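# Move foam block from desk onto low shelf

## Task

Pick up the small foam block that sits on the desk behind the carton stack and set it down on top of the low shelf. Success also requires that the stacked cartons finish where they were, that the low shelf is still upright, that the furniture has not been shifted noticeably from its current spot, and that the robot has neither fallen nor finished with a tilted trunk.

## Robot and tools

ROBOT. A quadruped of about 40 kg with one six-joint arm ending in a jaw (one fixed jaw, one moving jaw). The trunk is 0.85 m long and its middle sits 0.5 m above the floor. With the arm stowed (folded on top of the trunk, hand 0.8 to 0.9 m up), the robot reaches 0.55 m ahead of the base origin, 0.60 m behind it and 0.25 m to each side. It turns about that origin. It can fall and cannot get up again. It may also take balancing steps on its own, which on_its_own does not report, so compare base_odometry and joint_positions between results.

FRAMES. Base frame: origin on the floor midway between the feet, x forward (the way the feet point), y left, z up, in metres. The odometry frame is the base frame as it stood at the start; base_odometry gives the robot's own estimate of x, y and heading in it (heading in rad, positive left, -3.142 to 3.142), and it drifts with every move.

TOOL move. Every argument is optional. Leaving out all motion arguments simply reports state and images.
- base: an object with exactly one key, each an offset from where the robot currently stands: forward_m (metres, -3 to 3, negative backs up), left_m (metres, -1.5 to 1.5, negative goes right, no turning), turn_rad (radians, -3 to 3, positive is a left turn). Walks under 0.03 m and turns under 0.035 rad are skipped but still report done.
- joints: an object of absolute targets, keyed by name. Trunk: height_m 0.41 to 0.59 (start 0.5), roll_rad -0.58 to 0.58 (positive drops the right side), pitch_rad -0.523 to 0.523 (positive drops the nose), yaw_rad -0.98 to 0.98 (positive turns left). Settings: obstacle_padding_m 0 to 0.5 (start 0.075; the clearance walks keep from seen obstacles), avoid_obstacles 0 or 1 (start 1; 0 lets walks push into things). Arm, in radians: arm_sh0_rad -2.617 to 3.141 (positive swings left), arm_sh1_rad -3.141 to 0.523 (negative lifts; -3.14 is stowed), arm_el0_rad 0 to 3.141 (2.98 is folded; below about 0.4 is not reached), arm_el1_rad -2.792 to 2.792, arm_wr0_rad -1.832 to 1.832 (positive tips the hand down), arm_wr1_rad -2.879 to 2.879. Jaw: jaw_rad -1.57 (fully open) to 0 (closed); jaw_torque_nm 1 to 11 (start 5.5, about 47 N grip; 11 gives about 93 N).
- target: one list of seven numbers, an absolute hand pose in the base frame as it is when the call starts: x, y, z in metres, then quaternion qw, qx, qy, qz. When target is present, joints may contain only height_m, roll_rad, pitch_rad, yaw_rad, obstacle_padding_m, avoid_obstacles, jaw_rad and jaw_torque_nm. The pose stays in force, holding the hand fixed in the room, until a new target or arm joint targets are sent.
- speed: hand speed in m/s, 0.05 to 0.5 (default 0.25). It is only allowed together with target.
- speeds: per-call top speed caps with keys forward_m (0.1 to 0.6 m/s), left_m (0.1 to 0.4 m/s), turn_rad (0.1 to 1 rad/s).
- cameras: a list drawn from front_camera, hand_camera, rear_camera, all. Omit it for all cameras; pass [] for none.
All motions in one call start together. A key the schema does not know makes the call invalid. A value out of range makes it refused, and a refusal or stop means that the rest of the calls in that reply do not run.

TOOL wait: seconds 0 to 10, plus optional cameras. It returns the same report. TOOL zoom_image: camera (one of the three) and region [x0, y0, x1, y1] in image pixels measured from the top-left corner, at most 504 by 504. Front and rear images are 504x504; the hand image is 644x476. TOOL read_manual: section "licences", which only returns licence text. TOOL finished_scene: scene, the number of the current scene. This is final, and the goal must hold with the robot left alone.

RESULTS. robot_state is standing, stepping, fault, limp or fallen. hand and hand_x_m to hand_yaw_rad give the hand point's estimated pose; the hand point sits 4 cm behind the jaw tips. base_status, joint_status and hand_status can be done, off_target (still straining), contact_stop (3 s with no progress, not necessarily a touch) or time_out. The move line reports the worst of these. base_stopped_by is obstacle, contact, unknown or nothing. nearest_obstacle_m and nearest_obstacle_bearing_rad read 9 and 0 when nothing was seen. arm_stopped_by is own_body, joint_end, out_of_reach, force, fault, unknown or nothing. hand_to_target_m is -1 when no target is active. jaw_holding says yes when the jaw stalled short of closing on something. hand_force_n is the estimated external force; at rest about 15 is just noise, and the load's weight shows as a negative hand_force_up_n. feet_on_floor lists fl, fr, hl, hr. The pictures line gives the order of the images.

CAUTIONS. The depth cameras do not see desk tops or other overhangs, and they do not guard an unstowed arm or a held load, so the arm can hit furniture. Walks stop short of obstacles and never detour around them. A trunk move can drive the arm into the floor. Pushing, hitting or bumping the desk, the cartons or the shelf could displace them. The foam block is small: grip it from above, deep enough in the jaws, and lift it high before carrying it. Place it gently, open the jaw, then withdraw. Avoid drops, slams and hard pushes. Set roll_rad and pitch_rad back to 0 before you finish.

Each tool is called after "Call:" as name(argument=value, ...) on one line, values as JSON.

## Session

Call:
move()

Scene clock: 0.00 s.
base_odometry: x=-0.001 y=+0.000 heading=+0.000
base_status: not commanded
joint_positions: height_m=+0.499 roll_rad=-0.008 pitch_rad=+0.002 yaw_rad=+0.001 obstacle_padding_m=+0.075 avoid_obstacles=+1.000 arm_sh0_rad=+0.000 arm_sh1_rad=-3.140 arm_el0_rad=+2.981 arm_el1_rad=+0.000 arm_wr0_rad=+0.000 arm_wr1_rad=+0.000 jaw_rad=-0.001 jaw_torque_nm=+5.500
joint_status: not commanded
robot_state: standing
hand_x_m: 0.501
hand_y_m: 0.006
hand_z_m: 0.855
hand_roll_rad: -0.009
hand_pitch_rad: -0.156
hand_yaw_rad: 0.000
jaw_holding: no
hand_force_n: 8
hand_force_up_n: 3
base_stopped_by: nothing
nearest_obstacle_m: 9.00
nearest_obstacle_bearing_rad: 0.00
arm_stopped_by: nothing
hand_to_target_m: -1.000
feet_on_floor: stepping
hand: x=+0.5012 y=+0.0062 z=+0.8551 quat_wxyz=(+0.997, -0.005, -0.078, +0.000) (m; base frame)
hand_status: not commanded
pictures: front_camera, hand_camera, rear_camera

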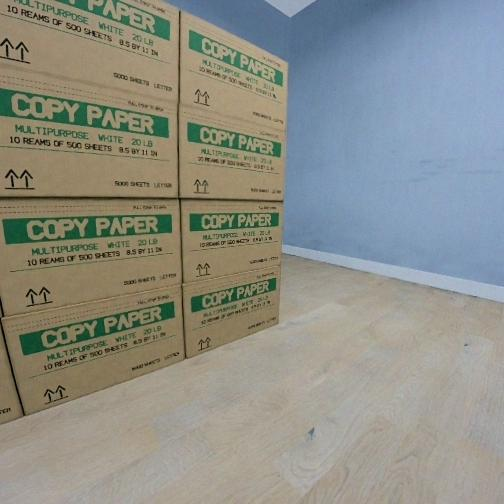

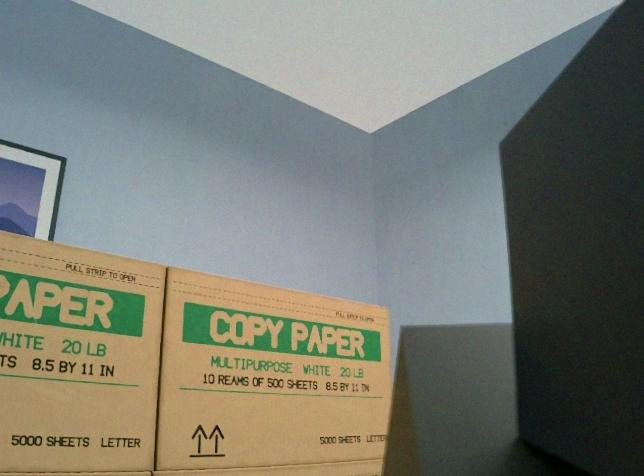

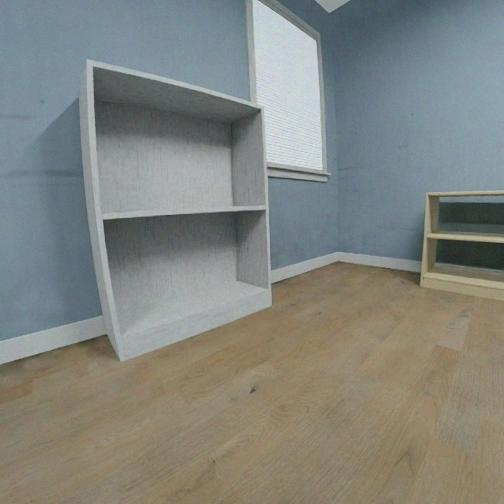

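Call:
move(base={"turn_rad": -0.98}, joints={"obstacle_padding_m": 0.04}, cameras=["front_camera", "rear_camera"])

Scene clock: 16.47 s.
move: done
base_odometry: x=+0.001 y=+0.001 heading=-0.984
base_status: done
joint_positions: height_m=+0.499 roll_rad=-0.007 pitch_rad=-0.009 yaw_rad=+0.011 obstacle_padding_m=+0.040 avoid_obstacles=+1.000 arm_sh0_rad=-0.001 arm_sh1_rad=-3.137 arm_el0_rad=+2.980 arm_el1_rad=+0.000 arm_wr0_rad=+0.001 arm_wr1_rad=+0.000 jaw_rad=-0.001 jaw_torque_nm=+5.500
joint_status: all done
robot_state: standing
hand_x_m: 0.500
hand_y_m: 0.006
hand_z_m: 0.860
hand_roll_rad: -0.009
hand_pitch_rad: -0.164
hand_yaw_rad: 0.009
jaw_holding: no
hand_force_n: 7
hand_force_up_n: 2
base_stopped_by: nothing
nearest_obstacle_m: 0.65
nearest_obstacle_bearing_rad: 1.97
arm_stopped_by: nothing
hand_to_target_m: -1.000
feet_on_floor: fl fr hl hr
hand: x=+0.4996 y=+0.0064 z=+0.8604 quat_wxyz=(+0.997, -0.004, -0.082, +0.004) (m; base frame)
pictures: front_camera, rear_camera

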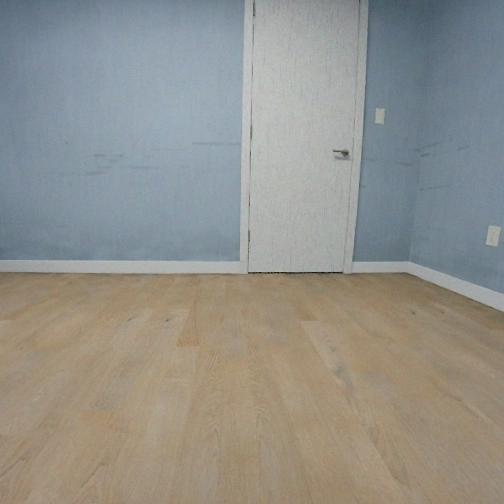

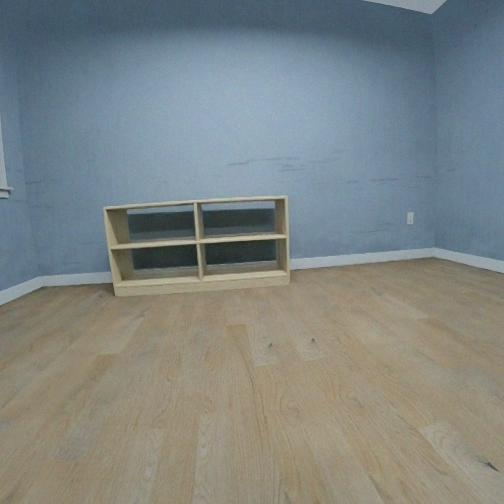

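Call:
move(base={"forward_m": 1.38}, cameras=[])

Call:
move(base={"turn_rad": 1.57}, cameras=["front_camera"])

Scene clock: 23.07 s.
move: done
base_odometry: x=+0.764 y=-1.150 heading=-0.984
base_status: done
joint_positions: height_m=+0.499 roll_rad=-0.008 pitch_rad=-0.015 yaw_rad=+0.004 obstacle_padding_m=+0.040 avoid_obstacles=+1.000 arm_sh0_rad=-0.001 arm_sh1_rad=-3.137 arm_el0_rad=+2.981 arm_el1_rad=+0.000 arm_wr0_rad=+0.001 arm_wr1_rad=+0.000 jaw_rad=-0.001 jaw_torque_nm=+5.500
robot_state: standing
hand_x_m: 0.496
hand_y_m: 0.003
hand_z_m: 0.863
hand_roll_rad: -0.009
hand_pitch_rad: -0.169
hand_yaw_rad: 0.002
jaw_holding: no
hand_force_n: 5
hand_force_up_n: 1
base_stopped_by: nothing
nearest_obstacle_m: 0.28
nearest_obstacle_bearing_rad: 0.13
arm_stopped_by: nothing
hand_to_target_m: -1.000
feet_on_floor: fl fr hl hr
hand: x=+0.4960 y=+0.0027 z=+0.8629 quat_wxyz=(+0.996, -0.005, -0.085, +0.001) (m; base frame)
pictures: none

Scene clock: 26.73 s.
move: done
base_odometry: x=+0.766 y=-1.150 heading=+0.591
base_status: done
joint_positions: height_m=+0.498 roll_rad=-0.015 pitch_rad=+0.007 yaw_rad=-0.012 obstacle_padding_m=+0.040 avoid_obstacles=+1.000 arm_sh0_rad=+0.002 arm_sh1_rad=-3.139 arm_el0_rad=+2.979 arm_el1_rad=+0.000 arm_wr0_rad=+0.002 arm_wr1_rad=+0.000 jaw_rad=-0.001 jaw_torque_nm=+5.500
robot_state: standing
hand_x_m: 0.499
hand_y_m: -0.002
hand_z_m: 0.852
hand_roll_rad: -0.016
hand_pitch_rad: -0.150
hand_yaw_rad: -0.009
jaw_holding: no
hand_force_n: 6
hand_force_up_n: 2
base_stopped_by: nothing
nearest_obstacle_m: 0.52
nearest_obstacle_bearing_rad: -1.02
arm_stopped_by: nothing
hand_to_target_m: -1.000
feet_on_floor: fl fr hl hr
hand: x=+0.4993 y=-0.0025 z=+0.8519 quat_wxyz=(+0.997, -0.009, -0.075, -0.005) (m; base frame)
pictures: front_camera

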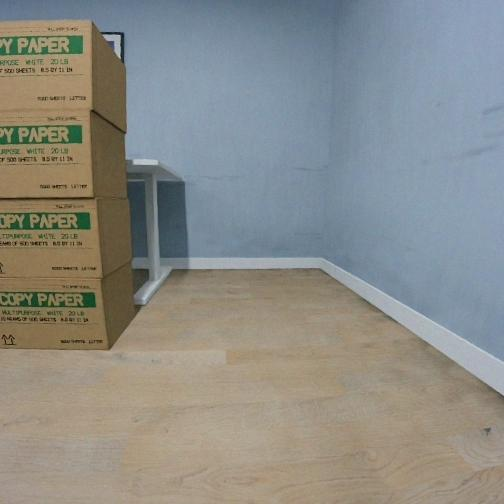

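Call:
move(base={"forward_m": 1.45}, cameras=["front_camera"])

Call:
move(base={"turn_rad": 0.7}, joints={"obstacle_padding_m": 0.03}, cameras=["front_camera"])

Call:
move(joints={"arm_sh0_rad": 0.5, "arm_sh1_rad": -1.9, "arm_el0_rad": 1.6, "arm_wr0_rad": 0.9}, cameras=["hand_camera"])

Scene clock: 37.30 s.
move: done
base_odometry: x=+1.971 y=-0.344 heading=+0.590
base_status: done
joint_positions: height_m=+0.498 roll_rad=-0.010 pitch_rad=+0.005 yaw_rad=+0.003 obstacle_padding_m=+0.040 avoid_obstacles=+1.000 arm_sh0_rad=-0.001 arm_sh1_rad=-3.138 arm_el0_rad=+2.979 arm_el1_rad=+0.000 arm_wr0_rad=+0.001 arm_wr1_rad=+0.000 jaw_rad=-0.001 jaw_torque_nm=+5.500
robot_state: standing
hand_x_m: 0.498
hand_y_m: 0.005
hand_z_m: 0.853
hand_roll_rad: -0.012
hand_pitch_rad: -0.152
hand_yaw_rad: 0.002
jaw_holding: no
hand_force_n: 8
hand_force_up_n: 3
base_stopped_by: nothing
nearest_obstacle_m: 0.22
nearest_obstacle_bearing_rad: 1.99
arm_stopped_by: nothing
hand_to_target_m: -1.000
feet_on_floor: fl fr hl hr
hand: x=+0.4983 y=+0.0051 z=+0.8532 quat_wxyz=(+0.997, -0.006, -0.076, +0.001) (m; base frame)
pictures: front_camera

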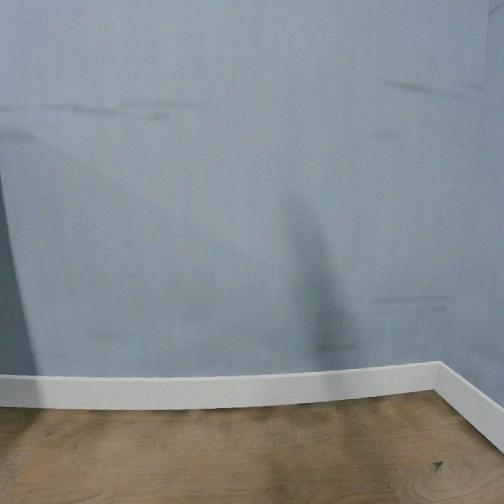

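Scene clock: 40.00 s.
move: done
base_odometry: x=+1.971 y=-0.344 heading=+1.296
base_status: done
joint_positions: height_m=+0.498 roll_rad=-0.004 pitch_rad=+0.009 yaw_rad=-0.010 obstacle_padding_m=+0.030 avoid_obstacles=+1.000 arm_sh0_rad=+0.001 arm_sh1_rad=-3.139 arm_el0_rad=+2.979 arm_el1_rad=+0.000 arm_wr0_rad=+0.001 arm_wr1_rad=+0.000 jaw_rad=-0.001 jaw_torque_nm=+5.500
joint_status: all done
robot_state: standing
hand_x_m: 0.501
hand_y_m: -0.003
hand_z_m: 0.851
hand_roll_rad: -0.006
hand_pitch_rad: -0.149
hand_yaw_rad: -0.011
jaw_holding: no
hand_force_n: 3
hand_force_up_n: 1
base_stopped_by: nothing
nearest_obstacle_m: 0.08
nearest_obstacle_bearing_rad: -2.62
arm_stopped_by: nothing
hand_to_target_m: -1.000
feet_on_floor: fl fr hl hr
hand: x=+0.5014 y=-0.0035 z=+0.8514 quat_wxyz=(+0.997, -0.003, -0.074, -0.005) (m; base frame)
pictures: front_camera

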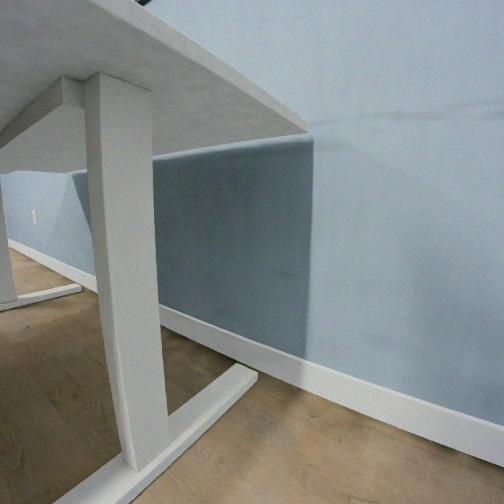

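Scene clock: 42.07 s.
move: done
base_odometry: x=+1.971 y=-0.346 heading=+1.296
joint_positions: height_m=+0.498 roll_rad=-0.003 pitch_rad=+0.008 yaw_rad=-0.013 obstacle_padding_m=+0.030 avoid_obstacles=+1.000 arm_sh0_rad=+0.493 arm_sh1_rad=-1.908 arm_el0_rad=+1.613 arm_el1_rad=+0.000 arm_wr0_rad=+0.895 arm_wr1_rad=+0.000 jaw_rad=+0.000 jaw_torque_nm=+5.500
joint_status: all done
robot_state: standing
hand_x_m: 0.605
hand_y_m: 0.181
hand_z_m: 1.079
hand_roll_rad: -0.001
hand_pitch_rad: 0.609
hand_yaw_rad: 0.478
jaw_holding: no
hand_force_n: 1
hand_force_up_n: 0
base_stopped_by: nothing
nearest_obstacle_m: 0.08
nearest_obstacle_bearing_rad: -2.62
arm_stopped_by: nothing
hand_to_target_m: -1.000
feet_on_floor: fl fr hl hr
hand: x=+0.6048 y=+0.1808 z=+1.0788 quat_wxyz=(+0.927, -0.071, +0.291, +0.226) (m; base frame)
pictures: hand_camera

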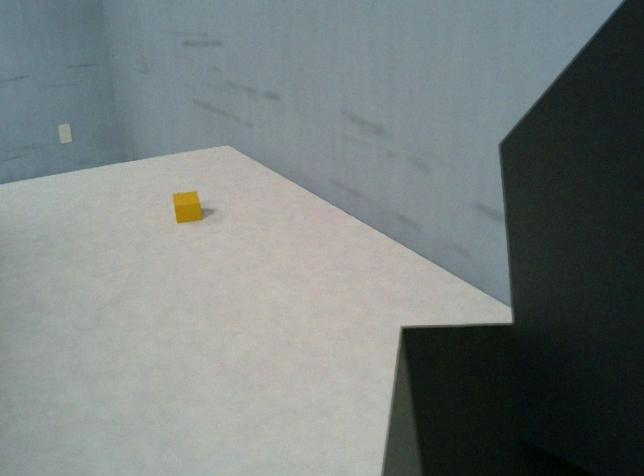

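Call:
move(base={"turn_rad": -0.7}, joints={"arm_sh0_rad": 0, "arm_sh1_rad": -3.14, "arm_el0_rad": 2.98, "arm_wr0_rad": 0}, cameras=[])

Call:
move(base={"forward_m": -1.35}, cameras=["rear_camera"])

Call:
move(base={"turn_rad": -1.57}, cameras=["rear_camera"])

Scene clock: 58.63 s.
move: done
base_odometry: x=+1.970 y=-0.347 heading=+0.587
base_status: done
joint_positions: height_m=+0.499 roll_rad=-0.005 pitch_rad=+0.001 yaw_rad=+0.018 obstacle_padding_m=+0.030 avoid_obstacles=+1.000 arm_sh0_rad=+0.009 arm_sh1_rad=-3.135 arm_el0_rad=+2.977 arm_el1_rad=+0.000 arm_wr0_rad=+0.004 arm_wr1_rad=+0.000 jaw_rad=-0.001 jaw_torque_nm=+5.500
joint_status: all done
robot_state: standing
hand_x_m: 0.499
hand_y_m: 0.011
hand_z_m: 0.856
hand_roll_rad: -0.006
hand_pitch_rad: -0.153
hand_yaw_rad: 0.027
jaw_holding: no
hand_force_n: 8
hand_force_up_n: 2
base_stopped_by: nothing
nearest_obstacle_m: 0.22
nearest_obstacle_bearing_rad: 1.99
arm_stopped_by: nothing
hand_to_target_m: -1.000
feet_on_floor: fl fr hl hr
hand: x=+0.4995 y=+0.0114 z=+0.8556 quat_wxyz=(+0.997, -0.002, -0.076, +0.013) (m; base frame)
pictures: none

Scene clock: 63.00 s.
move: done
base_odometry: x=+0.844 y=-1.093 heading=+0.585
base_status: done
joint_positions: height_m=+0.499 roll_rad=-0.002 pitch_rad=+0.011 yaw_rad=+0.008 obstacle_padding_m=+0.030 avoid_obstacles=+1.000 arm_sh0_rad=+0.002 arm_sh1_rad=-3.139 arm_el0_rad=+2.980 arm_el1_rad=+0.000 arm_wr0_rad=+0.000 arm_wr1_rad=+0.000 jaw_rad=-0.001 jaw_torque_nm=+5.500
robot_state: standing
hand_x_m: 0.504
hand_y_m: 0.004
hand_z_m: 0.850
hand_roll_rad: -0.003
hand_pitch_rad: -0.147
hand_yaw_rad: 0.009
jaw_holding: no
hand_force_n: 6
hand_force_up_n: 2
base_stopped_by: nothing
nearest_obstacle_m: 0.50
nearest_obstacle_bearing_rad: -0.99
arm_stopped_by: nothing
hand_to_target_m: -1.000
feet_on_floor: fl fr hl hr
hand: x=+0.5038 y=+0.0038 z=+0.8502 quat_wxyz=(+0.997, -0.001, -0.074, +0.004) (m; base frame)
pictures: rear_camera

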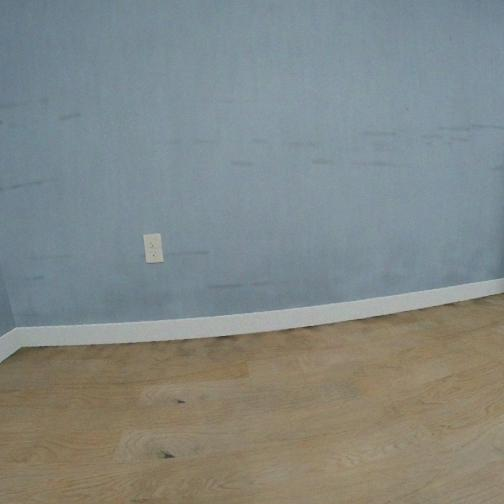

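Scene clock: 66.87 s.
move: done
base_odometry: x=+0.845 y=-1.093 heading=-0.989
base_status: done
joint_positions: height_m=+0.499 roll_rad=-0.012 pitch_rad=+0.002 yaw_rad=+0.012 obstacle_padding_m=+0.030 avoid_obstacles=+1.000 arm_sh0_rad=+0.001 arm_sh1_rad=-3.139 arm_el0_rad=+2.980 arm_el1_rad=+0.000 arm_wr0_rad=+0.000 arm_wr1_rad=+0.000 jaw_rad=-0.001 jaw_torque_nm=+5.500
robot_state: standing
hand_x_m: 0.500
hand_y_m: 0.006
hand_z_m: 0.855
hand_roll_rad: -0.013
hand_pitch_rad: -0.156
hand_yaw_rad: 0.013
jaw_holding: no
hand_force_n: 4
hand_force_up_n: 1
base_stopped_by: nothing
nearest_obstacle_m: 0.26
nearest_obstacle_bearing_rad: 0.11
arm_stopped_by: nothing
hand_to_target_m: -1.000
feet_on_floor: fl fr hl hr
hand: x=+0.5001 y=+0.0062 z=+0.8551 quat_wxyz=(+0.997, -0.006, -0.078, +0.006) (m; base frame)
pictures: rear_camera

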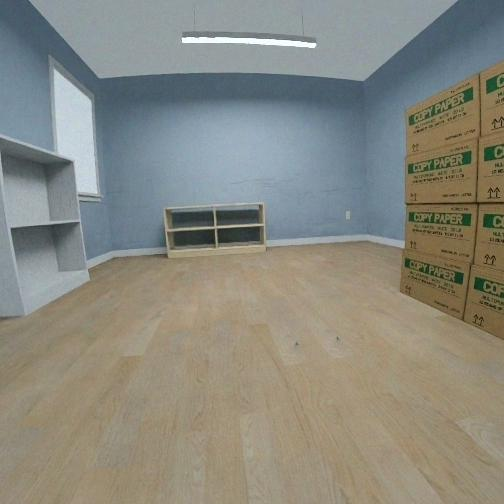

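Call:
move(base={"forward_m": -2.6}, cameras=["rear_camera"])

Call:
move(base={"left_m": 0.6}, cameras=["front_camera", "rear_camera"])

Scene clock: 76.97 s.
move: done
base_odometry: x=-0.585 y=+1.079 heading=-0.989
base_status: done
joint_positions: height_m=+0.499 roll_rad=-0.007 pitch_rad=-0.007 yaw_rad=+0.003 obstacle_padding_m=+0.030 avoid_obstacles=+1.000 arm_sh0_rad=+0.003 arm_sh1_rad=-3.139 arm_el0_rad=+2.981 arm_el1_rad=+0.000 arm_wr0_rad=+0.000 arm_wr1_rad=+0.000 jaw_rad=-0.001 jaw_torque_nm=+5.500
robot_state: standing
hand_x_m: 0.502
hand_y_m: 0.002
hand_z_m: 0.860
hand_roll_rad: -0.008
hand_pitch_rad: -0.164
hand_yaw_rad: 0.005
jaw_holding: no
hand_force_n: 4
hand_force_up_n: 1
base_stopped_by: nothing
nearest_obstacle_m: 0.20
nearest_obstacle_bearing_rad: -2.82
arm_stopped_by: nothing
hand_to_target_m: -1.000
feet_on_floor: fl fr hl hr
hand: x=+0.5020 y=+0.0016 z=+0.8596 quat_wxyz=(+0.997, -0.004, -0.082, +0.002) (m; base frame)
pictures: rear_camera

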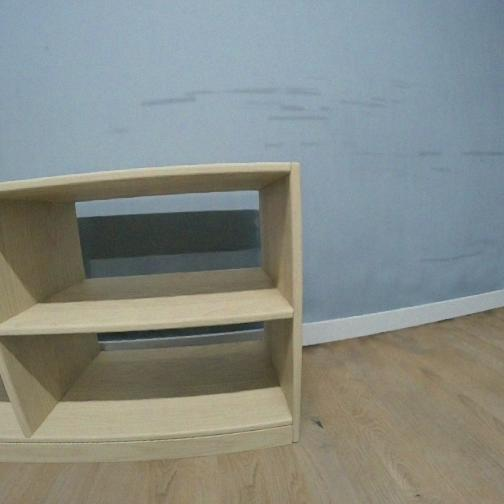

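Scene clock: 80.43 s.
move: done
base_odometry: x=-0.085 y=+1.409 heading=-0.988
base_status: done
joint_positions: height_m=+0.498 roll_rad=-0.006 pitch_rad=-0.002 yaw_rad=+0.002 obstacle_padding_m=+0.030 avoid_obstacles=+1.000 arm_sh0_rad=+0.001 arm_sh1_rad=-3.138 arm_el0_rad=+2.979 arm_el1_rad=+0.000 arm_wr0_rad=+0.000 arm_wr1_rad=+0.000 jaw_rad=-0.001 jaw_torque_nm=+5.500
robot_state: standing
hand_x_m: 0.499
hand_y_m: 0.001
hand_z_m: 0.857
hand_roll_rad: -0.008
hand_pitch_rad: -0.160
hand_yaw_rad: 0.002
jaw_holding: no
hand_force_n: 5
hand_force_up_n: 2
base_stopped_by: nothing
nearest_obstacle_m: 0.18
nearest_obstacle_bearing_rad: 0.39
arm_stopped_by: nothing
hand_to_target_m: -1.000
feet_on_floor: fl fr hl hr
hand: x=+0.4995 y=+0.0006 z=+0.8572 quat_wxyz=(+0.997, -0.004, -0.080, +0.001) (m; base frame)
pictures: front_camera, rear_camera

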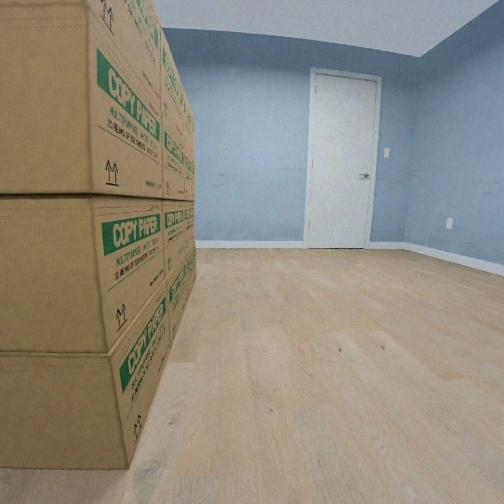

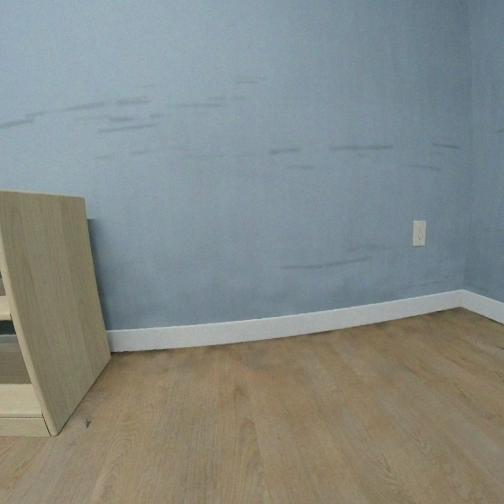

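Call:
move(base={"left_m": 0.95}, cameras=["front_camera"])

Call:
move(joints={"arm_sh1_rad": -1.8, "arm_el0_rad": 1.6, "arm_wr0_rad": 0.8, "jaw_rad": -0.2}, cameras=["hand_camera"])

Scene clock: 90.83 s.
move: contact_stop
base_odometry: x=+0.620 y=+1.881 heading=-0.992
base_status: left_m contact_stop (by the robot's own estimate: +0.848 of +0.950)
joint_positions: height_m=+0.499 roll_rad=-0.007 pitch_rad=-0.002 yaw_rad=+0.002 obstacle_padding_m=+0.030 avoid_obstacles=+1.000 arm_sh0_rad=+0.001 arm_sh1_rad=-3.138 arm_el0_rad=+2.979 arm_el1_rad=+0.000 arm_wr0_rad=+0.000 arm_wr1_rad=+0.000 jaw_rad=-0.001 jaw_torque_nm=+5.500
robot_state: standing
hand_x_m: 0.500
hand_y_m: 0.002
hand_z_m: 0.857
hand_roll_rad: -0.008
hand_pitch_rad: -0.160
hand_yaw_rad: 0.002
jaw_holding: no
hand_force_n: 5
hand_force_up_n: 2
base_stopped_by: obstacle
nearest_obstacle_m: 0.06
nearest_obstacle_bearing_rad: 2.60
arm_stopped_by: nothing
hand_to_target_m: -1.000
feet_on_floor: fl fr hl hr
hand: x=+0.5001 y=+0.0024 z=+0.8575 quat_wxyz=(+0.997, -0.004, -0.080, +0.001) (m; base frame)
pictures: front_camera

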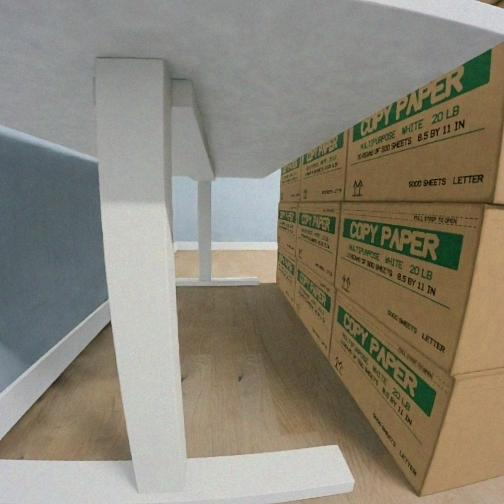

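not run: a stop came earlier in this reply.

Call:
move(joints={"arm_sh1_rad": -1.9, "arm_el0_rad": 1.7, "arm_wr0_rad": 1.0, "jaw_rad": -0.2}, cameras=["hand_camera"])

Scene clock: 95.97 s.
move: done
base_odometry: x=+0.619 y=+1.883 heading=-0.992
joint_positions: height_m=+0.499 roll_rad=-0.006 pitch_rad=-0.003 yaw_rad=-0.001 obstacle_padding_m=+0.030 avoid_obstacles=+1.000 arm_sh0_rad=+0.001 arm_sh1_rad=-1.906 arm_el0_rad=+1.710 arm_el1_rad=+0.000 arm_wr0_rad=+0.995 arm_wr1_rad=+0.000 jaw_rad=-0.201 jaw_torque_nm=+5.500
joint_status: all done
robot_state: standing
hand_x_m: 0.638
hand_y_m: 0.001
hand_z_m: 1.021
hand_roll_rad: -0.011
hand_pitch_rad: 0.796
hand_yaw_rad: -0.008
jaw_holding: no
hand_force_n: 1
hand_force_up_n: 0
base_stopped_by: obstacle
nearest_obstacle_m: 0.06
nearest_obstacle_bearing_rad: 2.60
arm_stopped_by: nothing
hand_to_target_m: -1.000
feet_on_floor: fl fr hl hr
hand: x=+0.6383 y=+0.0013 z=+1.0211 quat_wxyz=(+0.922, -0.003, +0.387, -0.002) (m; base frame)
pictures: hand_camera

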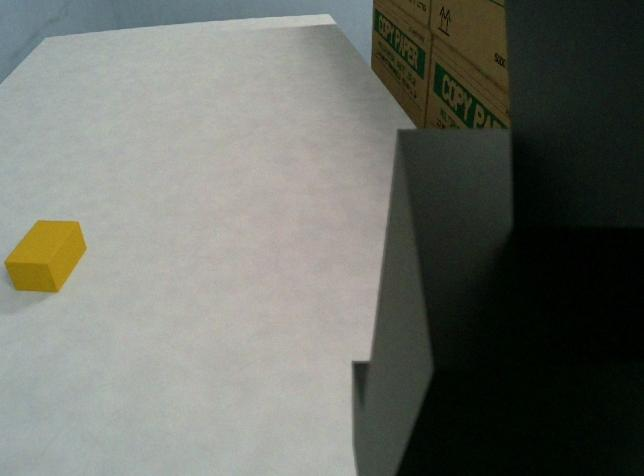

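Call:
move(base={"forward_m": 0.12}, speeds={"forward_m": 0.2}, cameras=["hand_camera", "front_camera"])

Scene clock: 109.27 s.
move: done
base_odometry: x=+0.683 y=+1.782 heading=-0.992
base_status: done
joint_positions: height_m=+0.499 roll_rad=-0.004 pitch_rad=-0.007 yaw_rad=+0.002 obstacle_padding_m=+0.030 avoid_obstacles=+1.000 arm_sh0_rad=+0.003 arm_sh1_rad=-1.897 arm_el0_rad=+1.696 arm_el1_rad=+0.000 arm_wr0_rad=+0.998 arm_wr1_rad=+0.000 jaw_rad=-0.201 jaw_torque_nm=+5.500
robot_state: standing
hand_x_m: 0.638
hand_y_m: 0.002
hand_z_m: 1.027
hand_roll_rad: -0.008
hand_pitch_rad: 0.790
hand_yaw_rad: -0.002
jaw_holding: no
hand_force_n: 2
hand_force_up_n: 0
base_stopped_by: nothing
nearest_obstacle_m: 0.03
nearest_obstacle_bearing_rad: 0.33
arm_stopped_by: nothing
hand_to_target_m: -1.000
feet_on_floor: fl fr hl hr
hand: x=+0.6378 y=+0.0019 z=+1.0269 quat_wxyz=(+0.923, -0.003, +0.385, +0.001) (m; base frame)
pictures: front_camera, hand_camera

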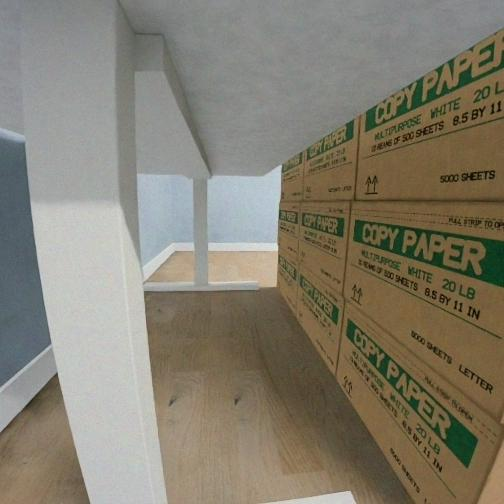

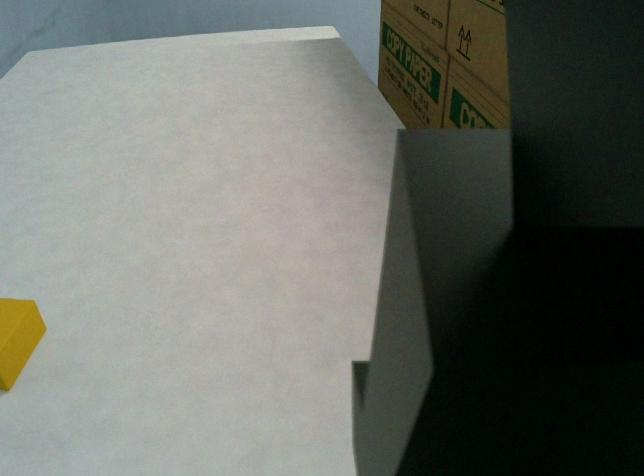

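Call:
move(target=[0.77, 0.33, 0.83, 0.6930, 0.6930, 0.1405, -0.1405], joints={"jaw_rad": -1.3}, speed=0.2, cameras=["hand_camera"])

Scene clock: 122.20 s.
move: contact_stop
base_odometry: x=+0.680 y=+1.783 heading=-0.992
joint_positions: height_m=+0.499 roll_rad=-0.007 pitch_rad=-0.003 yaw_rad=+0.003 obstacle_padding_m=+0.030 avoid_obstacles=+1.000 arm_sh0_rad=+0.753 arm_sh1_rad=-1.204 arm_el0_rad=+1.603 arm_el1_rad=-1.325 arm_wr0_rad=+0.677 arm_wr1_rad=+2.873 jaw_rad=-1.300 jaw_torque_nm=+5.500
joint_status: all done
robot_state: standing
hand_x_m: 0.768
hand_y_m: 0.329
hand_z_m: 0.830
hand_roll_rad: 1.217
hand_pitch_rad: 0.454
hand_yaw_rad: 0.004
jaw_holding: no
hand_force_n: 1
hand_force_up_n: 0
base_stopped_by: nothing
nearest_obstacle_m: 0.03
nearest_obstacle_bearing_rad: 0.33
arm_stopped_by: joint_end
hand_to_target_m: 0.005
feet_on_floor: fl fr hl hr
hand: x=+0.7680 y=+0.3286 z=+0.8299 quat_wxyz=(+0.800, +0.557, +0.186, -0.127) (m; base frame)
hand_status: contact_stop (0.005 m and 20.6 deg from the pose sent, 0.405 m and 92.5 deg at the start)
pictures: hand_camera

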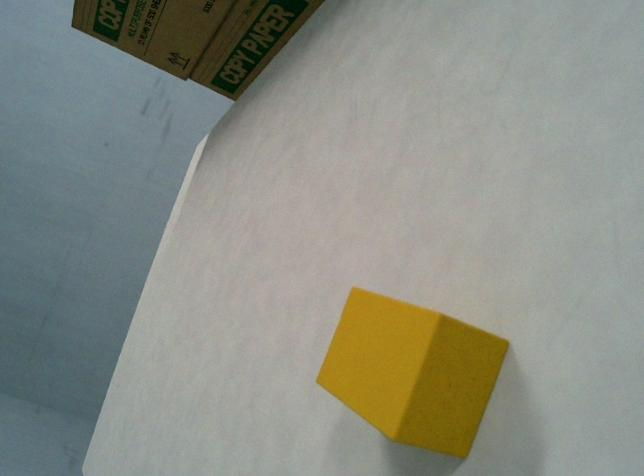

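Call:
move(joints={"arm_sh0_rad": 0.70, "arm_sh1_rad": -1.4, "arm_el0_rad": 1.603, "arm_el1_rad": -1.2, "arm_wr0_rad": 0.677, "arm_wr1_rad": -0.3}, cameras=["hand_camera"])

Call:
move(target=[0.81, 0.315, 0.80, 0.6928, -0.6928, 0.1578, 0.1230], speed=0.15, cameras=["hand_camera"])

Scene clock: 143.23 s.
move: done
base_odometry: x=+0.681 y=+1.783 heading=-0.992
joint_positions: height_m=+0.499 roll_rad=-0.007 pitch_rad=-0.003 yaw_rad=+0.003 obstacle_padding_m=+0.030 avoid_obstacles=+1.000 arm_sh0_rad=+0.705 arm_sh1_rad=-1.395 arm_el0_rad=+1.597 arm_el1_rad=-1.205 arm_wr0_rad=+0.678 arm_wr1_rad=-0.292 jaw_rad=-1.300 jaw_torque_nm=+5.500
joint_status: all done
robot_state: standing
hand_x_m: 0.754
hand_y_m: 0.284
hand_z_m: 0.940
hand_roll_rad: -1.712
hand_pitch_rad: 0.382
hand_yaw_rad: 0.018
jaw_holding: no
hand_force_n: 4
hand_force_up_n: -1
base_stopped_by: nothing
nearest_obstacle_m: 0.03
nearest_obstacle_bearing_rad: 0.33
arm_stopped_by: nothing
hand_to_target_m: -1.000
feet_on_floor: fl fr hl hr
hand: x=+0.7539 y=+0.2839 z=+0.9403 quat_wxyz=(+0.642, -0.743, +0.118, +0.149) (m; base frame)
pictures: hand_camera

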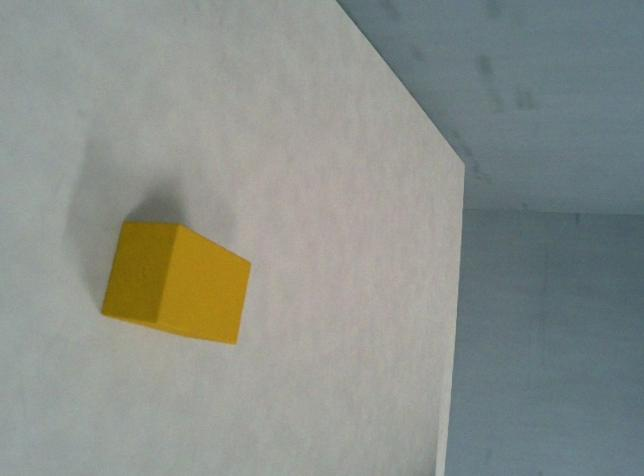

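Scene clock: 144.90 s.
move: done
base_odometry: x=+0.680 y=+1.783 heading=-0.992
joint_positions: height_m=+0.499 roll_rad=-0.007 pitch_rad=-0.003 yaw_rad=+0.002 obstacle_padding_m=+0.030 avoid_obstacles=+1.000 arm_sh0_rad=+0.704 arm_sh1_rad=-1.108 arm_el0_rad=+1.569 arm_el1_rad=-1.472 arm_wr0_rad=+0.685 arm_wr1_rad=+0.223 jaw_rad=-1.300 jaw_torque_nm=+5.500
robot_state: standing
hand_x_m: 0.803
hand_y_m: 0.312
hand_z_m: 0.800
hand_roll_rad: -1.592
hand_pitch_rad: 0.406
hand_yaw_rad: -0.057
jaw_holding: no
hand_force_n: 1
hand_force_up_n: -1
base_stopped_by: nothing
nearest_obstacle_m: 0.03
nearest_obstacle_bearing_rad: 0.33
arm_stopped_by: nothing
hand_to_target_m: 0.008
feet_on_floor: fl fr hl hr
hand: x=+0.8031 y=+0.3123 z=+0.8002 quat_wxyz=(+0.689, -0.695, +0.161, +0.125) (m; base frame)
hand_status: done (0.008 m and 0.7 deg from the pose sent, 0.154 m and 9.8 deg at the start)
pictures: hand_camera

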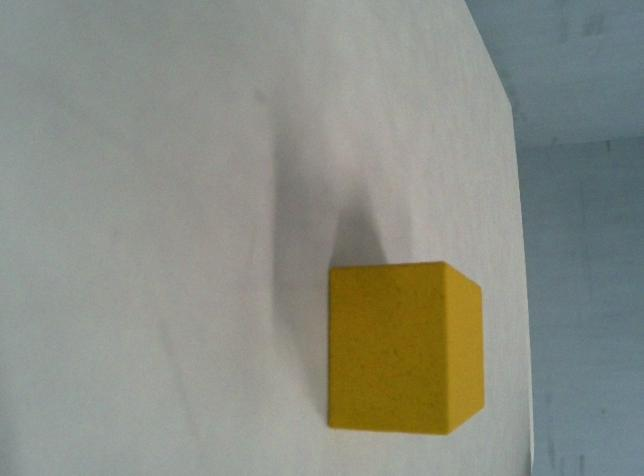

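Call:
move(target=[0.842, 0.310, 0.780, 0.6928, -0.6928, 0.1578, 0.1230], speed=0.1, cameras=["hand_camera"])

Scene clock: 159.77 s.
move: done
base_odometry: x=+0.680 y=+1.783 heading=-0.992
joint_positions: height_m=+0.499 roll_rad=-0.007 pitch_rad=-0.003 yaw_rad=+0.002 obstacle_padding_m=+0.030 avoid_obstacles=+1.000 arm_sh0_rad=+0.659 arm_sh1_rad=-1.017 arm_el0_rad=+1.491 arm_el1_rad=-1.510 arm_wr0_rad=+0.645 arm_wr1_rad=+0.245 jaw_rad=-1.300 jaw_torque_nm=+5.500
robot_state: standing
hand_x_m: 0.835
hand_y_m: 0.308
hand_z_m: 0.781
hand_roll_rad: -1.590
hand_pitch_rad: 0.403
hand_yaw_rad: -0.057
jaw_holding: no
hand_force_n: 2
hand_force_up_n: -1
base_stopped_by: nothing
nearest_obstacle_m: 0.03
nearest_obstacle_bearing_rad: 0.33
arm_stopped_by: nothing
hand_to_target_m: 0.007
feet_on_floor: fl fr hl hr
hand: x=+0.8353 y=+0.3083 z=+0.7811 quat_wxyz=(+0.690, -0.695, +0.160, +0.123) (m; base frame)
hand_status: done (0.007 m and 0.5 deg from the pose sent, 0.044 m and 0.7 deg at the start)
pictures: hand_camera

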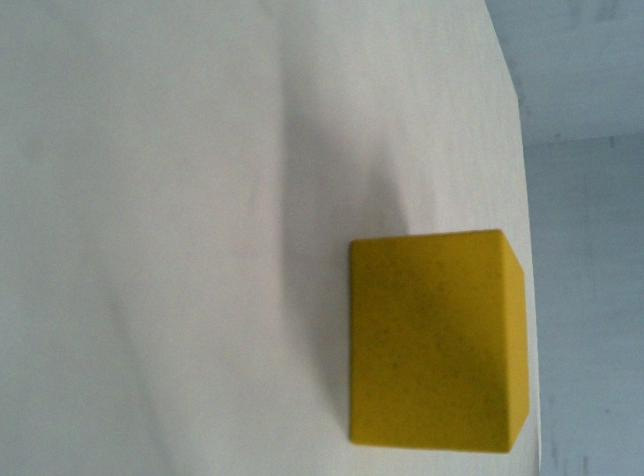

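Call:
move(target=[0.938, 0.303, 0.766, 0.6928, -0.6928, 0.1578, 0.1230], speed=0.05, cameras=["hand_camera"])

Scene clock: 168.93 s.
move: done
base_odometry: x=+0.679 y=+1.784 heading=-0.992
joint_positions: height_m=+0.499 roll_rad=-0.007 pitch_rad=-0.004 yaw_rad=+0.002 obstacle_padding_m=+0.030 avoid_obstacles=+1.000 arm_sh0_rad=+0.550 arm_sh1_rad=-0.739 arm_el0_rad=+1.105 arm_el1_rad=-1.385 arm_wr0_rad=+0.559 arm_wr1_rad=+0.043 jaw_rad=-1.300 jaw_torque_nm=+5.500
robot_state: standing
hand_x_m: 0.929
hand_y_m: 0.300
hand_z_m: 0.766
hand_roll_rad: -1.584
hand_pitch_rad: 0.400
hand_yaw_rad: -0.057
jaw_holding: no
hand_force_n: 0
hand_force_up_n: 0
base_stopped_by: nothing
nearest_obstacle_m: 0.03
nearest_obstacle_bearing_rad: 0.33
arm_stopped_by: nothing
hand_to_target_m: 0.010
feet_on_floor: fl fr hl hr
hand: x=+0.9291 y=+0.2999 z=+0.7665 quat_wxyz=(+0.692, -0.693, +0.159, +0.122) (m; base frame)
hand_status: done (0.010 m and 0.3 deg from the pose sent, 0.104 m and 0.5 deg at the start)
pictures: hand_camera

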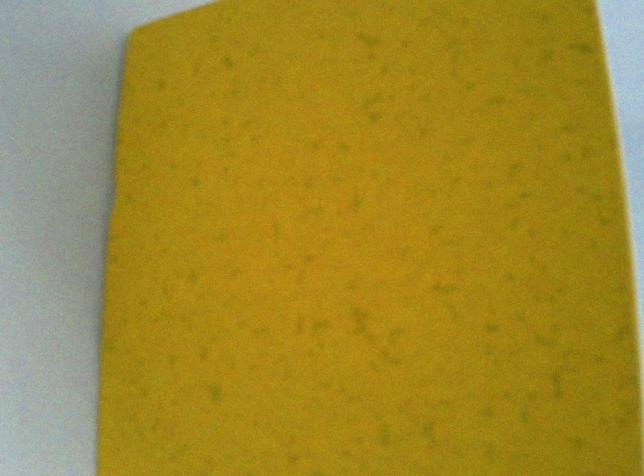

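Call:
move(target=[0.953, 0.302, 0.764, 0.6928, -0.6928, 0.1578, 0.1230], speed=0.05, cameras=["hand_camera"])

Call:
move(joints={"jaw_rad": 0, "jaw_torque_nm": 3}, cameras=["hand_camera"])

Scene clock: 173.93 s.
move: done
base_odometry: x=+0.678 y=+1.784 heading=-0.992
joint_positions: height_m=+0.499 roll_rad=-0.007 pitch_rad=-0.003 yaw_rad=+0.002 obstacle_padding_m=+0.030 avoid_obstacles=+1.000 arm_sh0_rad=+0.536 arm_sh1_rad=-0.686 arm_el0_rad=+1.020 arm_el1_rad=-1.329 arm_wr0_rad=+0.552 arm_wr1_rad=-0.030 jaw_rad=-1.300 jaw_torque_nm=+5.500
robot_state: standing
hand_x_m: 0.944
hand_y_m: 0.299
hand_z_m: 0.766
hand_roll_rad: -1.587
hand_pitch_rad: 0.403
hand_yaw_rad: -0.056
jaw_holding: no
hand_force_n: 2
hand_force_up_n: 1
base_stopped_by: nothing
nearest_obstacle_m: 0.03
nearest_obstacle_bearing_rad: 0.33
arm_stopped_by: nothing
hand_to_target_m: 0.010
feet_on_floor: fl fr hl hr
hand: x=+0.9439 y=+0.2990 z=+0.7657 quat_wxyz=(+0.691, -0.694, +0.160, +0.123) (m; base frame)
hand_status: done (0.010 m and 0.3 deg from the pose sent, 0.024 m and 0.3 deg at the start)
pictures: hand_camera

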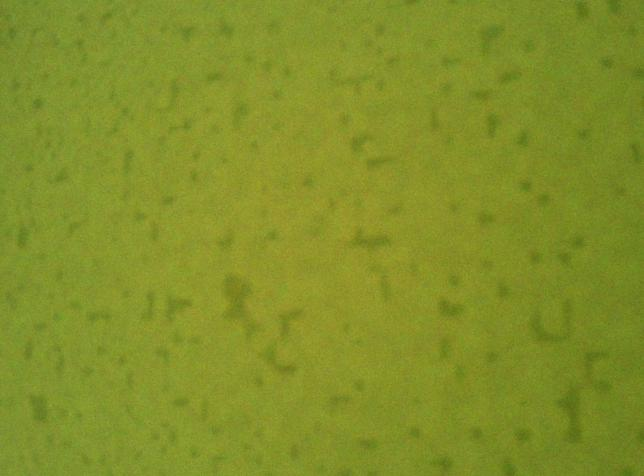

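Scene clock: 178.03 s.
move: contact_stop
base_odometry: x=+0.679 y=+1.784 heading=-0.992
joint_positions: height_m=+0.499 roll_rad=-0.006 pitch_rad=-0.004 yaw_rad=+0.004 obstacle_padding_m=+0.030 avoid_obstacles=+1.000 arm_sh0_rad=+0.529 arm_sh1_rad=-0.670 arm_el0_rad=+0.991 arm_el1_rad=-1.310 arm_wr0_rad=+0.548 arm_wr1_rad=-0.051 jaw_rad=-0.534 jaw_torque_nm=+3.000
joint_status: jaw_rad contact_stop (moved +0.766 of +1.300); the others done
robot_state: standing
hand_x_m: 0.947
hand_y_m: 0.300
hand_z_m: 0.767
hand_roll_rad: -1.582
hand_pitch_rad: 0.402
hand_yaw_rad: -0.053
jaw_holding: yes
hand_force_n: 2
hand_force_up_n: 2
base_stopped_by: nothing
nearest_obstacle_m: 0.03
nearest_obstacle_bearing_rad: 0.33
arm_stopped_by: nothing
hand_to_target_m: 0.007
feet_on_floor: fl fr hl hr
hand: x=+0.9472 y=+0.2999 z=+0.7672 quat_wxyz=(+0.693, -0.693, +0.159, +0.124) (m; base frame)
pictures: hand_camera

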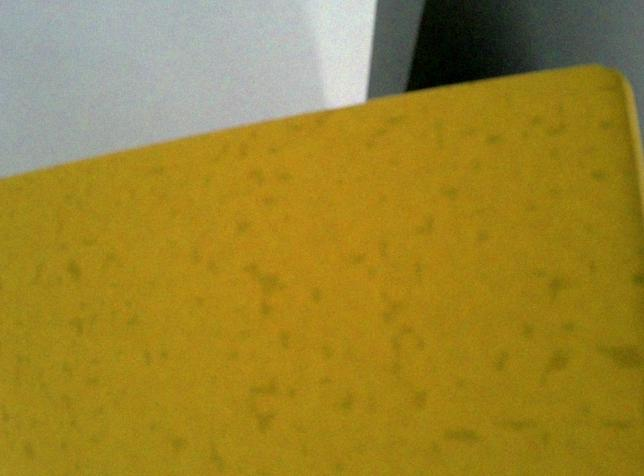

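Call:
move(joints={"jaw_rad": -1.3}, cameras=["hand_camera"])

Call:
move(target=[0.960, 0.302, 0.753, 0.7018, -0.6960, 0.1249, 0.0864], speed=0.05, cameras=["hand_camera"])

Scene clock: 205.77 s.
move: done
base_odometry: x=+0.678 y=+1.784 heading=-0.992
joint_positions: height_m=+0.499 roll_rad=-0.006 pitch_rad=-0.005 yaw_rad=+0.002 obstacle_padding_m=+0.030 avoid_obstacles=+1.000 arm_sh0_rad=+0.531 arm_sh1_rad=-0.656 arm_el0_rad=+0.971 arm_el1_rad=-1.301 arm_wr0_rad=+0.549 arm_wr1_rad=-0.064 jaw_rad=-1.299 jaw_torque_nm=+3.000
joint_status: all done
robot_state: standing
hand_x_m: 0.950
hand_y_m: 0.299
hand_z_m: 0.766
hand_roll_rad: -1.585
hand_pitch_rad: 0.402
hand_yaw_rad: -0.054
jaw_holding: no
hand_force_n: 3
hand_force_up_n: 1
base_stopped_by: nothing
nearest_obstacle_m: 0.03
nearest_obstacle_bearing_rad: 0.33
arm_stopped_by: nothing
hand_to_target_m: 0.005
feet_on_floor: fl fr hl hr
hand: x=+0.9502 y=+0.2993 z=+0.7660 quat_wxyz=(+0.692, -0.694, +0.159, +0.123) (m; base frame)
pictures: hand_camera

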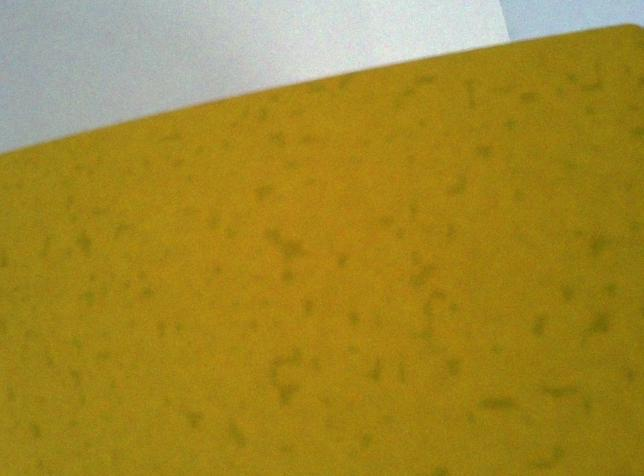

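Scene clock: 207.00 s.
move: done
base_odometry: x=+0.678 y=+1.784 heading=-0.992
joint_positions: height_m=+0.499 roll_rad=-0.007 pitch_rad=-0.004 yaw_rad=+0.003 obstacle_padding_m=+0.030 avoid_obstacles=+1.000 arm_sh0_rad=+0.533 arm_sh1_rad=-0.627 arm_el0_rad=+0.978 arm_el1_rad=-1.561 arm_wr0_rad=+0.561 arm_wr1_rad=+0.180 jaw_rad=-1.300 jaw_torque_nm=+3.000
robot_state: standing
hand_x_m: 0.958
hand_y_m: 0.301
hand_z_m: 0.763
hand_roll_rad: -1.584
hand_pitch_rad: 0.294
hand_yaw_rad: -0.061
jaw_holding: no
hand_force_n: 6
hand_force_up_n: 5
base_stopped_by: nothing
nearest_obstacle_m: 0.03
nearest_obstacle_bearing_rad: 0.33
arm_stopped_by: nothing
hand_to_target_m: 0.010
feet_on_floor: fl fr hl hr
hand: x=+0.9584 y=+0.3014 z=+0.7626 quat_wxyz=(+0.698, -0.701, +0.124, +0.083) (m; base frame)
hand_status: done (0.010 m and 0.8 deg from the pose sent, 0.017 m and 5.9 deg at the start)
pictures: hand_camera

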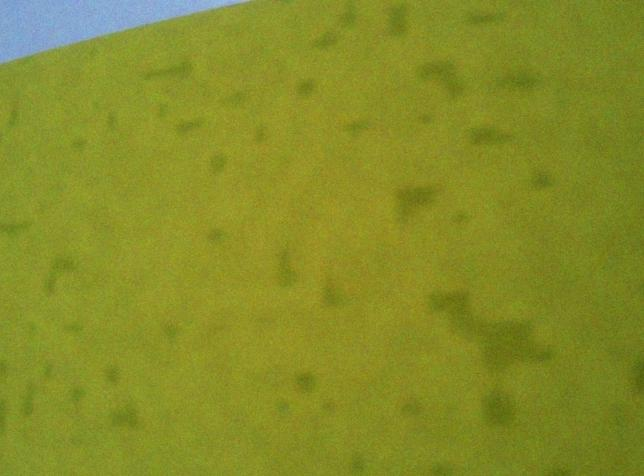

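Call:
move(target=[0.966, 0.302, 0.765, 0.7018, -0.6960, 0.1249, 0.0864], speed=0.05, cameras=[])

Call:
move(joints={"jaw_rad": 0, "jaw_torque_nm": 3}, cameras=["hand_camera"])

Scene clock: 212.37 s.
move: done
base_odometry: x=+0.678 y=+1.785 heading=-0.992
joint_positions: height_m=+0.499 roll_rad=-0.007 pitch_rad=-0.004 yaw_rad=+0.003 obstacle_padding_m=+0.030 avoid_obstacles=+1.000 arm_sh0_rad=+0.529 arm_sh1_rad=-0.628 arm_el0_rad=+0.971 arm_el1_rad=-1.533 arm_wr0_rad=+0.555 arm_wr1_rad=+0.160 jaw_rad=-1.300 jaw_torque_nm=+3.000
robot_state: standing
hand_x_m: 0.961
hand_y_m: 0.300
hand_z_m: 0.764
hand_roll_rad: -1.574
hand_pitch_rad: 0.303
hand_yaw_rad: -0.059
jaw_holding: no
hand_force_n: 4
hand_force_up_n: -1
base_stopped_by: nothing
nearest_obstacle_m: 0.03
nearest_obstacle_bearing_rad: 0.33
arm_stopped_by: nothing
hand_to_target_m: 0.006
feet_on_floor: fl fr hl hr
hand: x=+0.9609 y=+0.3004 z=+0.7643 quat_wxyz=(+0.701, -0.697, +0.127, +0.086) (m; base frame)
hand_status: done (0.006 m and 0.3 deg from the pose sent, 0.008 m and 0.8 deg at the start)
pictures: none

Scene clock: 216.70 s.
move: contact_stop
base_odometry: x=+0.678 y=+1.784 heading=-0.992
joint_positions: height_m=+0.499 roll_rad=-0.007 pitch_rad=-0.004 yaw_rad=+0.002 obstacle_padding_m=+0.030 avoid_obstacles=+1.000 arm_sh0_rad=+0.528 arm_sh1_rad=-0.623 arm_el0_rad=+0.959 arm_el1_rad=-1.518 arm_wr0_rad=+0.554 arm_wr1_rad=+0.143 jaw_rad=-0.426 jaw_torque_nm=+3.000
joint_status: jaw_rad contact_stop (moved +0.874 of +1.300); the others done
robot_state: standing
hand_x_m: 0.961
hand_y_m: 0.300
hand_z_m: 0.766
hand_roll_rad: -1.575
hand_pitch_rad: 0.305
hand_yaw_rad: -0.060
jaw_holding: yes
hand_force_n: 2
hand_force_up_n: 0
base_stopped_by: nothing
nearest_obstacle_m: 0.03
nearest_obstacle_bearing_rad: 0.33
arm_stopped_by: nothing
hand_to_target_m: 0.006
feet_on_floor: fl fr hl hr
hand: x=+0.9611 y=+0.2995 z=+0.7657 quat_wxyz=(+0.700, -0.697, +0.128, +0.087) (m; base frame)
pictures: hand_camera

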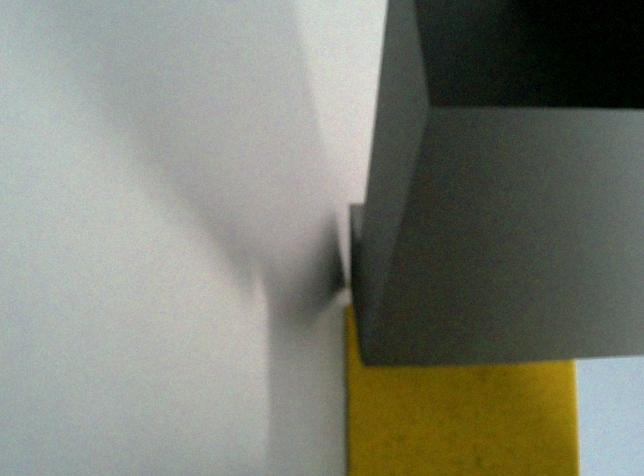

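Call:
move(target=[0.82, 0.312, 0.765, 0.7018, -0.6960, 0.1249, 0.0864], speed=0.05, cameras=["hand_camera"])

Scene clock: 234.30 s.
move: done
base_odometry: x=+0.678 y=+1.784 heading=-0.992
joint_positions: height_m=+0.499 roll_rad=-0.007 pitch_rad=-0.004 yaw_rad=+0.003 obstacle_padding_m=+0.030 avoid_obstacles=+1.000 arm_sh0_rad=+0.683 arm_sh1_rad=-0.996 arm_el0_rad=+1.555 arm_el1_rad=-1.750 arm_wr0_rad=+0.710 arm_wr1_rad=+0.510 jaw_rad=-0.426 jaw_torque_nm=+3.000
robot_state: standing
hand_x_m: 0.828
hand_y_m: 0.314
hand_z_m: 0.764
hand_roll_rad: -1.573
hand_pitch_rad: 0.302
hand_yaw_rad: -0.057
jaw_holding: yes
hand_force_n: 6
hand_force_up_n: -1
base_stopped_by: nothing
nearest_obstacle_m: 0.03
nearest_obstacle_bearing_rad: 0.33
arm_stopped_by: nothing
hand_to_target_m: 0.009
feet_on_floor: fl fr hl hr
hand: x=+0.8281 y=+0.3145 z=+0.7640 quat_wxyz=(+0.701, -0.696, +0.126, +0.086) (m; base frame)
hand_status: done (0.009 m and 0.2 deg from the pose sent, 0.142 m and 0.4 deg at the start)
pictures: hand_camera

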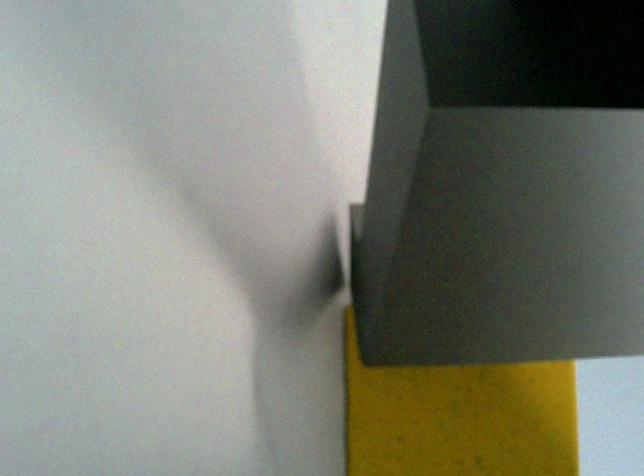

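Call:
move(joints={"jaw_rad": -1.2}, cameras=[])

Call:
move(target=[0.77, 0.315, 0.80, 0.7018, -0.6960, 0.1249, 0.0864], speed=0.1, cameras=["hand_camera"])

Call:
move(target=[0.82, 0.312, 0.92, 0.5857, -0.5608, 0.4307, 0.3963], speed=0.15, cameras=["hand_camera"])

Scene clock: 242.70 s.
move: done
base_odometry: x=+0.679 y=+1.784 heading=-0.992
joint_positions: height_m=+0.499 roll_rad=-0.007 pitch_rad=-0.003 yaw_rad=+0.003 obstacle_padding_m=+0.030 avoid_obstacles=+1.000 arm_sh0_rad=+0.689 arm_sh1_rad=-1.017 arm_el0_rad=+1.581 arm_el1_rad=-1.757 arm_wr0_rad=+0.715 arm_wr1_rad=+0.522 jaw_rad=-1.199 jaw_torque_nm=+3.000
joint_status: all done
robot_state: standing
hand_x_m: 0.823
hand_y_m: 0.313
hand_z_m: 0.765
hand_roll_rad: -1.571
hand_pitch_rad: 0.300
hand_yaw_rad: -0.055
jaw_holding: no
hand_force_n: 6
hand_force_up_n: -1
base_stopped_by: nothing
nearest_obstacle_m: 0.03
nearest_obstacle_bearing_rad: 0.33
arm_stopped_by: nothing
hand_to_target_m: 0.004
feet_on_floor: fl fr hl hr
hand: x=+0.8226 y=+0.3130 z=+0.7652 quat_wxyz=(+0.702, -0.696, +0.125, +0.086) (m; base frame)
pictures: none

Scene clock: 243.83 s.
move: done
base_odometry: x=+0.679 y=+1.784 heading=-0.992
joint_positions: height_m=+0.499 roll_rad=-0.007 pitch_rad=-0.004 yaw_rad=+0.004 obstacle_padding_m=+0.030 avoid_obstacles=+1.000 arm_sh0_rad=+0.753 arm_sh1_rad=-1.148 arm_el0_rad=+1.683 arm_el1_rad=-1.686 arm_wr0_rad=+0.767 arm_wr1_rad=+0.476 jaw_rad=-1.200 jaw_torque_nm=+3.000
robot_state: standing
hand_x_m: 0.777
hand_y_m: 0.318
hand_z_m: 0.799
hand_roll_rad: -1.563
hand_pitch_rad: 0.296
hand_yaw_rad: -0.055
jaw_holding: no
hand_force_n: 6
hand_force_up_n: -1
base_stopped_by: nothing
nearest_obstacle_m: 0.03
nearest_obstacle_bearing_rad: 0.33
arm_stopped_by: nothing
hand_to_target_m: 0.008
feet_on_floor: fl fr hl hr
hand: x=+0.7773 y=+0.3176 z=+0.7988 quat_wxyz=(+0.705, -0.694, +0.124, +0.085) (m; base frame)
hand_status: done (0.008 m and 0.5 deg from the pose sent, 0.063 m and 0.0 deg at the start)
pictures: hand_camera

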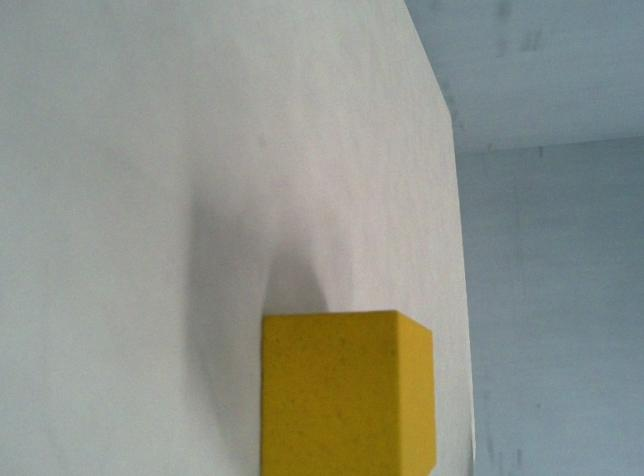

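Scene clock: 249.27 s.
move: contact_stop
base_odometry: x=+0.679 y=+1.784 heading=-0.992
joint_positions: height_m=+0.499 roll_rad=-0.006 pitch_rad=-0.004 yaw_rad=+0.002 obstacle_padding_m=+0.030 avoid_obstacles=+1.000 arm_sh0_rad=+0.550 arm_sh1_rad=-0.595 arm_el0_rad=+0.230 arm_el1_rad=-0.179 arm_wr0_rad=+1.675 arm_wr1_rad=-0.994 jaw_rad=-1.201 jaw_torque_nm=+3.000
robot_state: standing
hand_x_m: 0.792
hand_y_m: 0.294
hand_z_m: 0.907
hand_roll_rad: -1.589
hand_pitch_rad: 1.253
hand_yaw_rad: -0.085
jaw_holding: no
hand_force_n: 2
hand_force_up_n: 1
base_stopped_by: nothing
nearest_obstacle_m: 0.03
nearest_obstacle_bearing_rad: 0.33
arm_stopped_by: out_of_reach
hand_to_target_m: 0.036
feet_on_floor: fl fr hl hr
hand: x=+0.7923 y=+0.2941 z=+0.9066 quat_wxyz=(+0.585, -0.560, +0.435, +0.394) (m; base frame)
hand_status: contact_stop (0.036 m and 0.6 deg from the pose sent, 0.129 m and 54.6 deg at the start)
pictures: hand_camera

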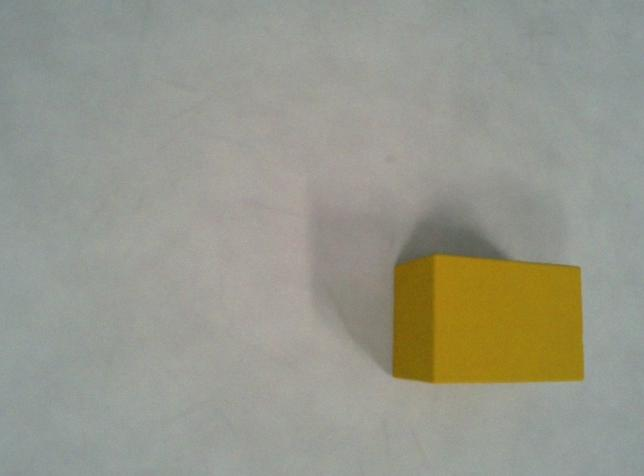

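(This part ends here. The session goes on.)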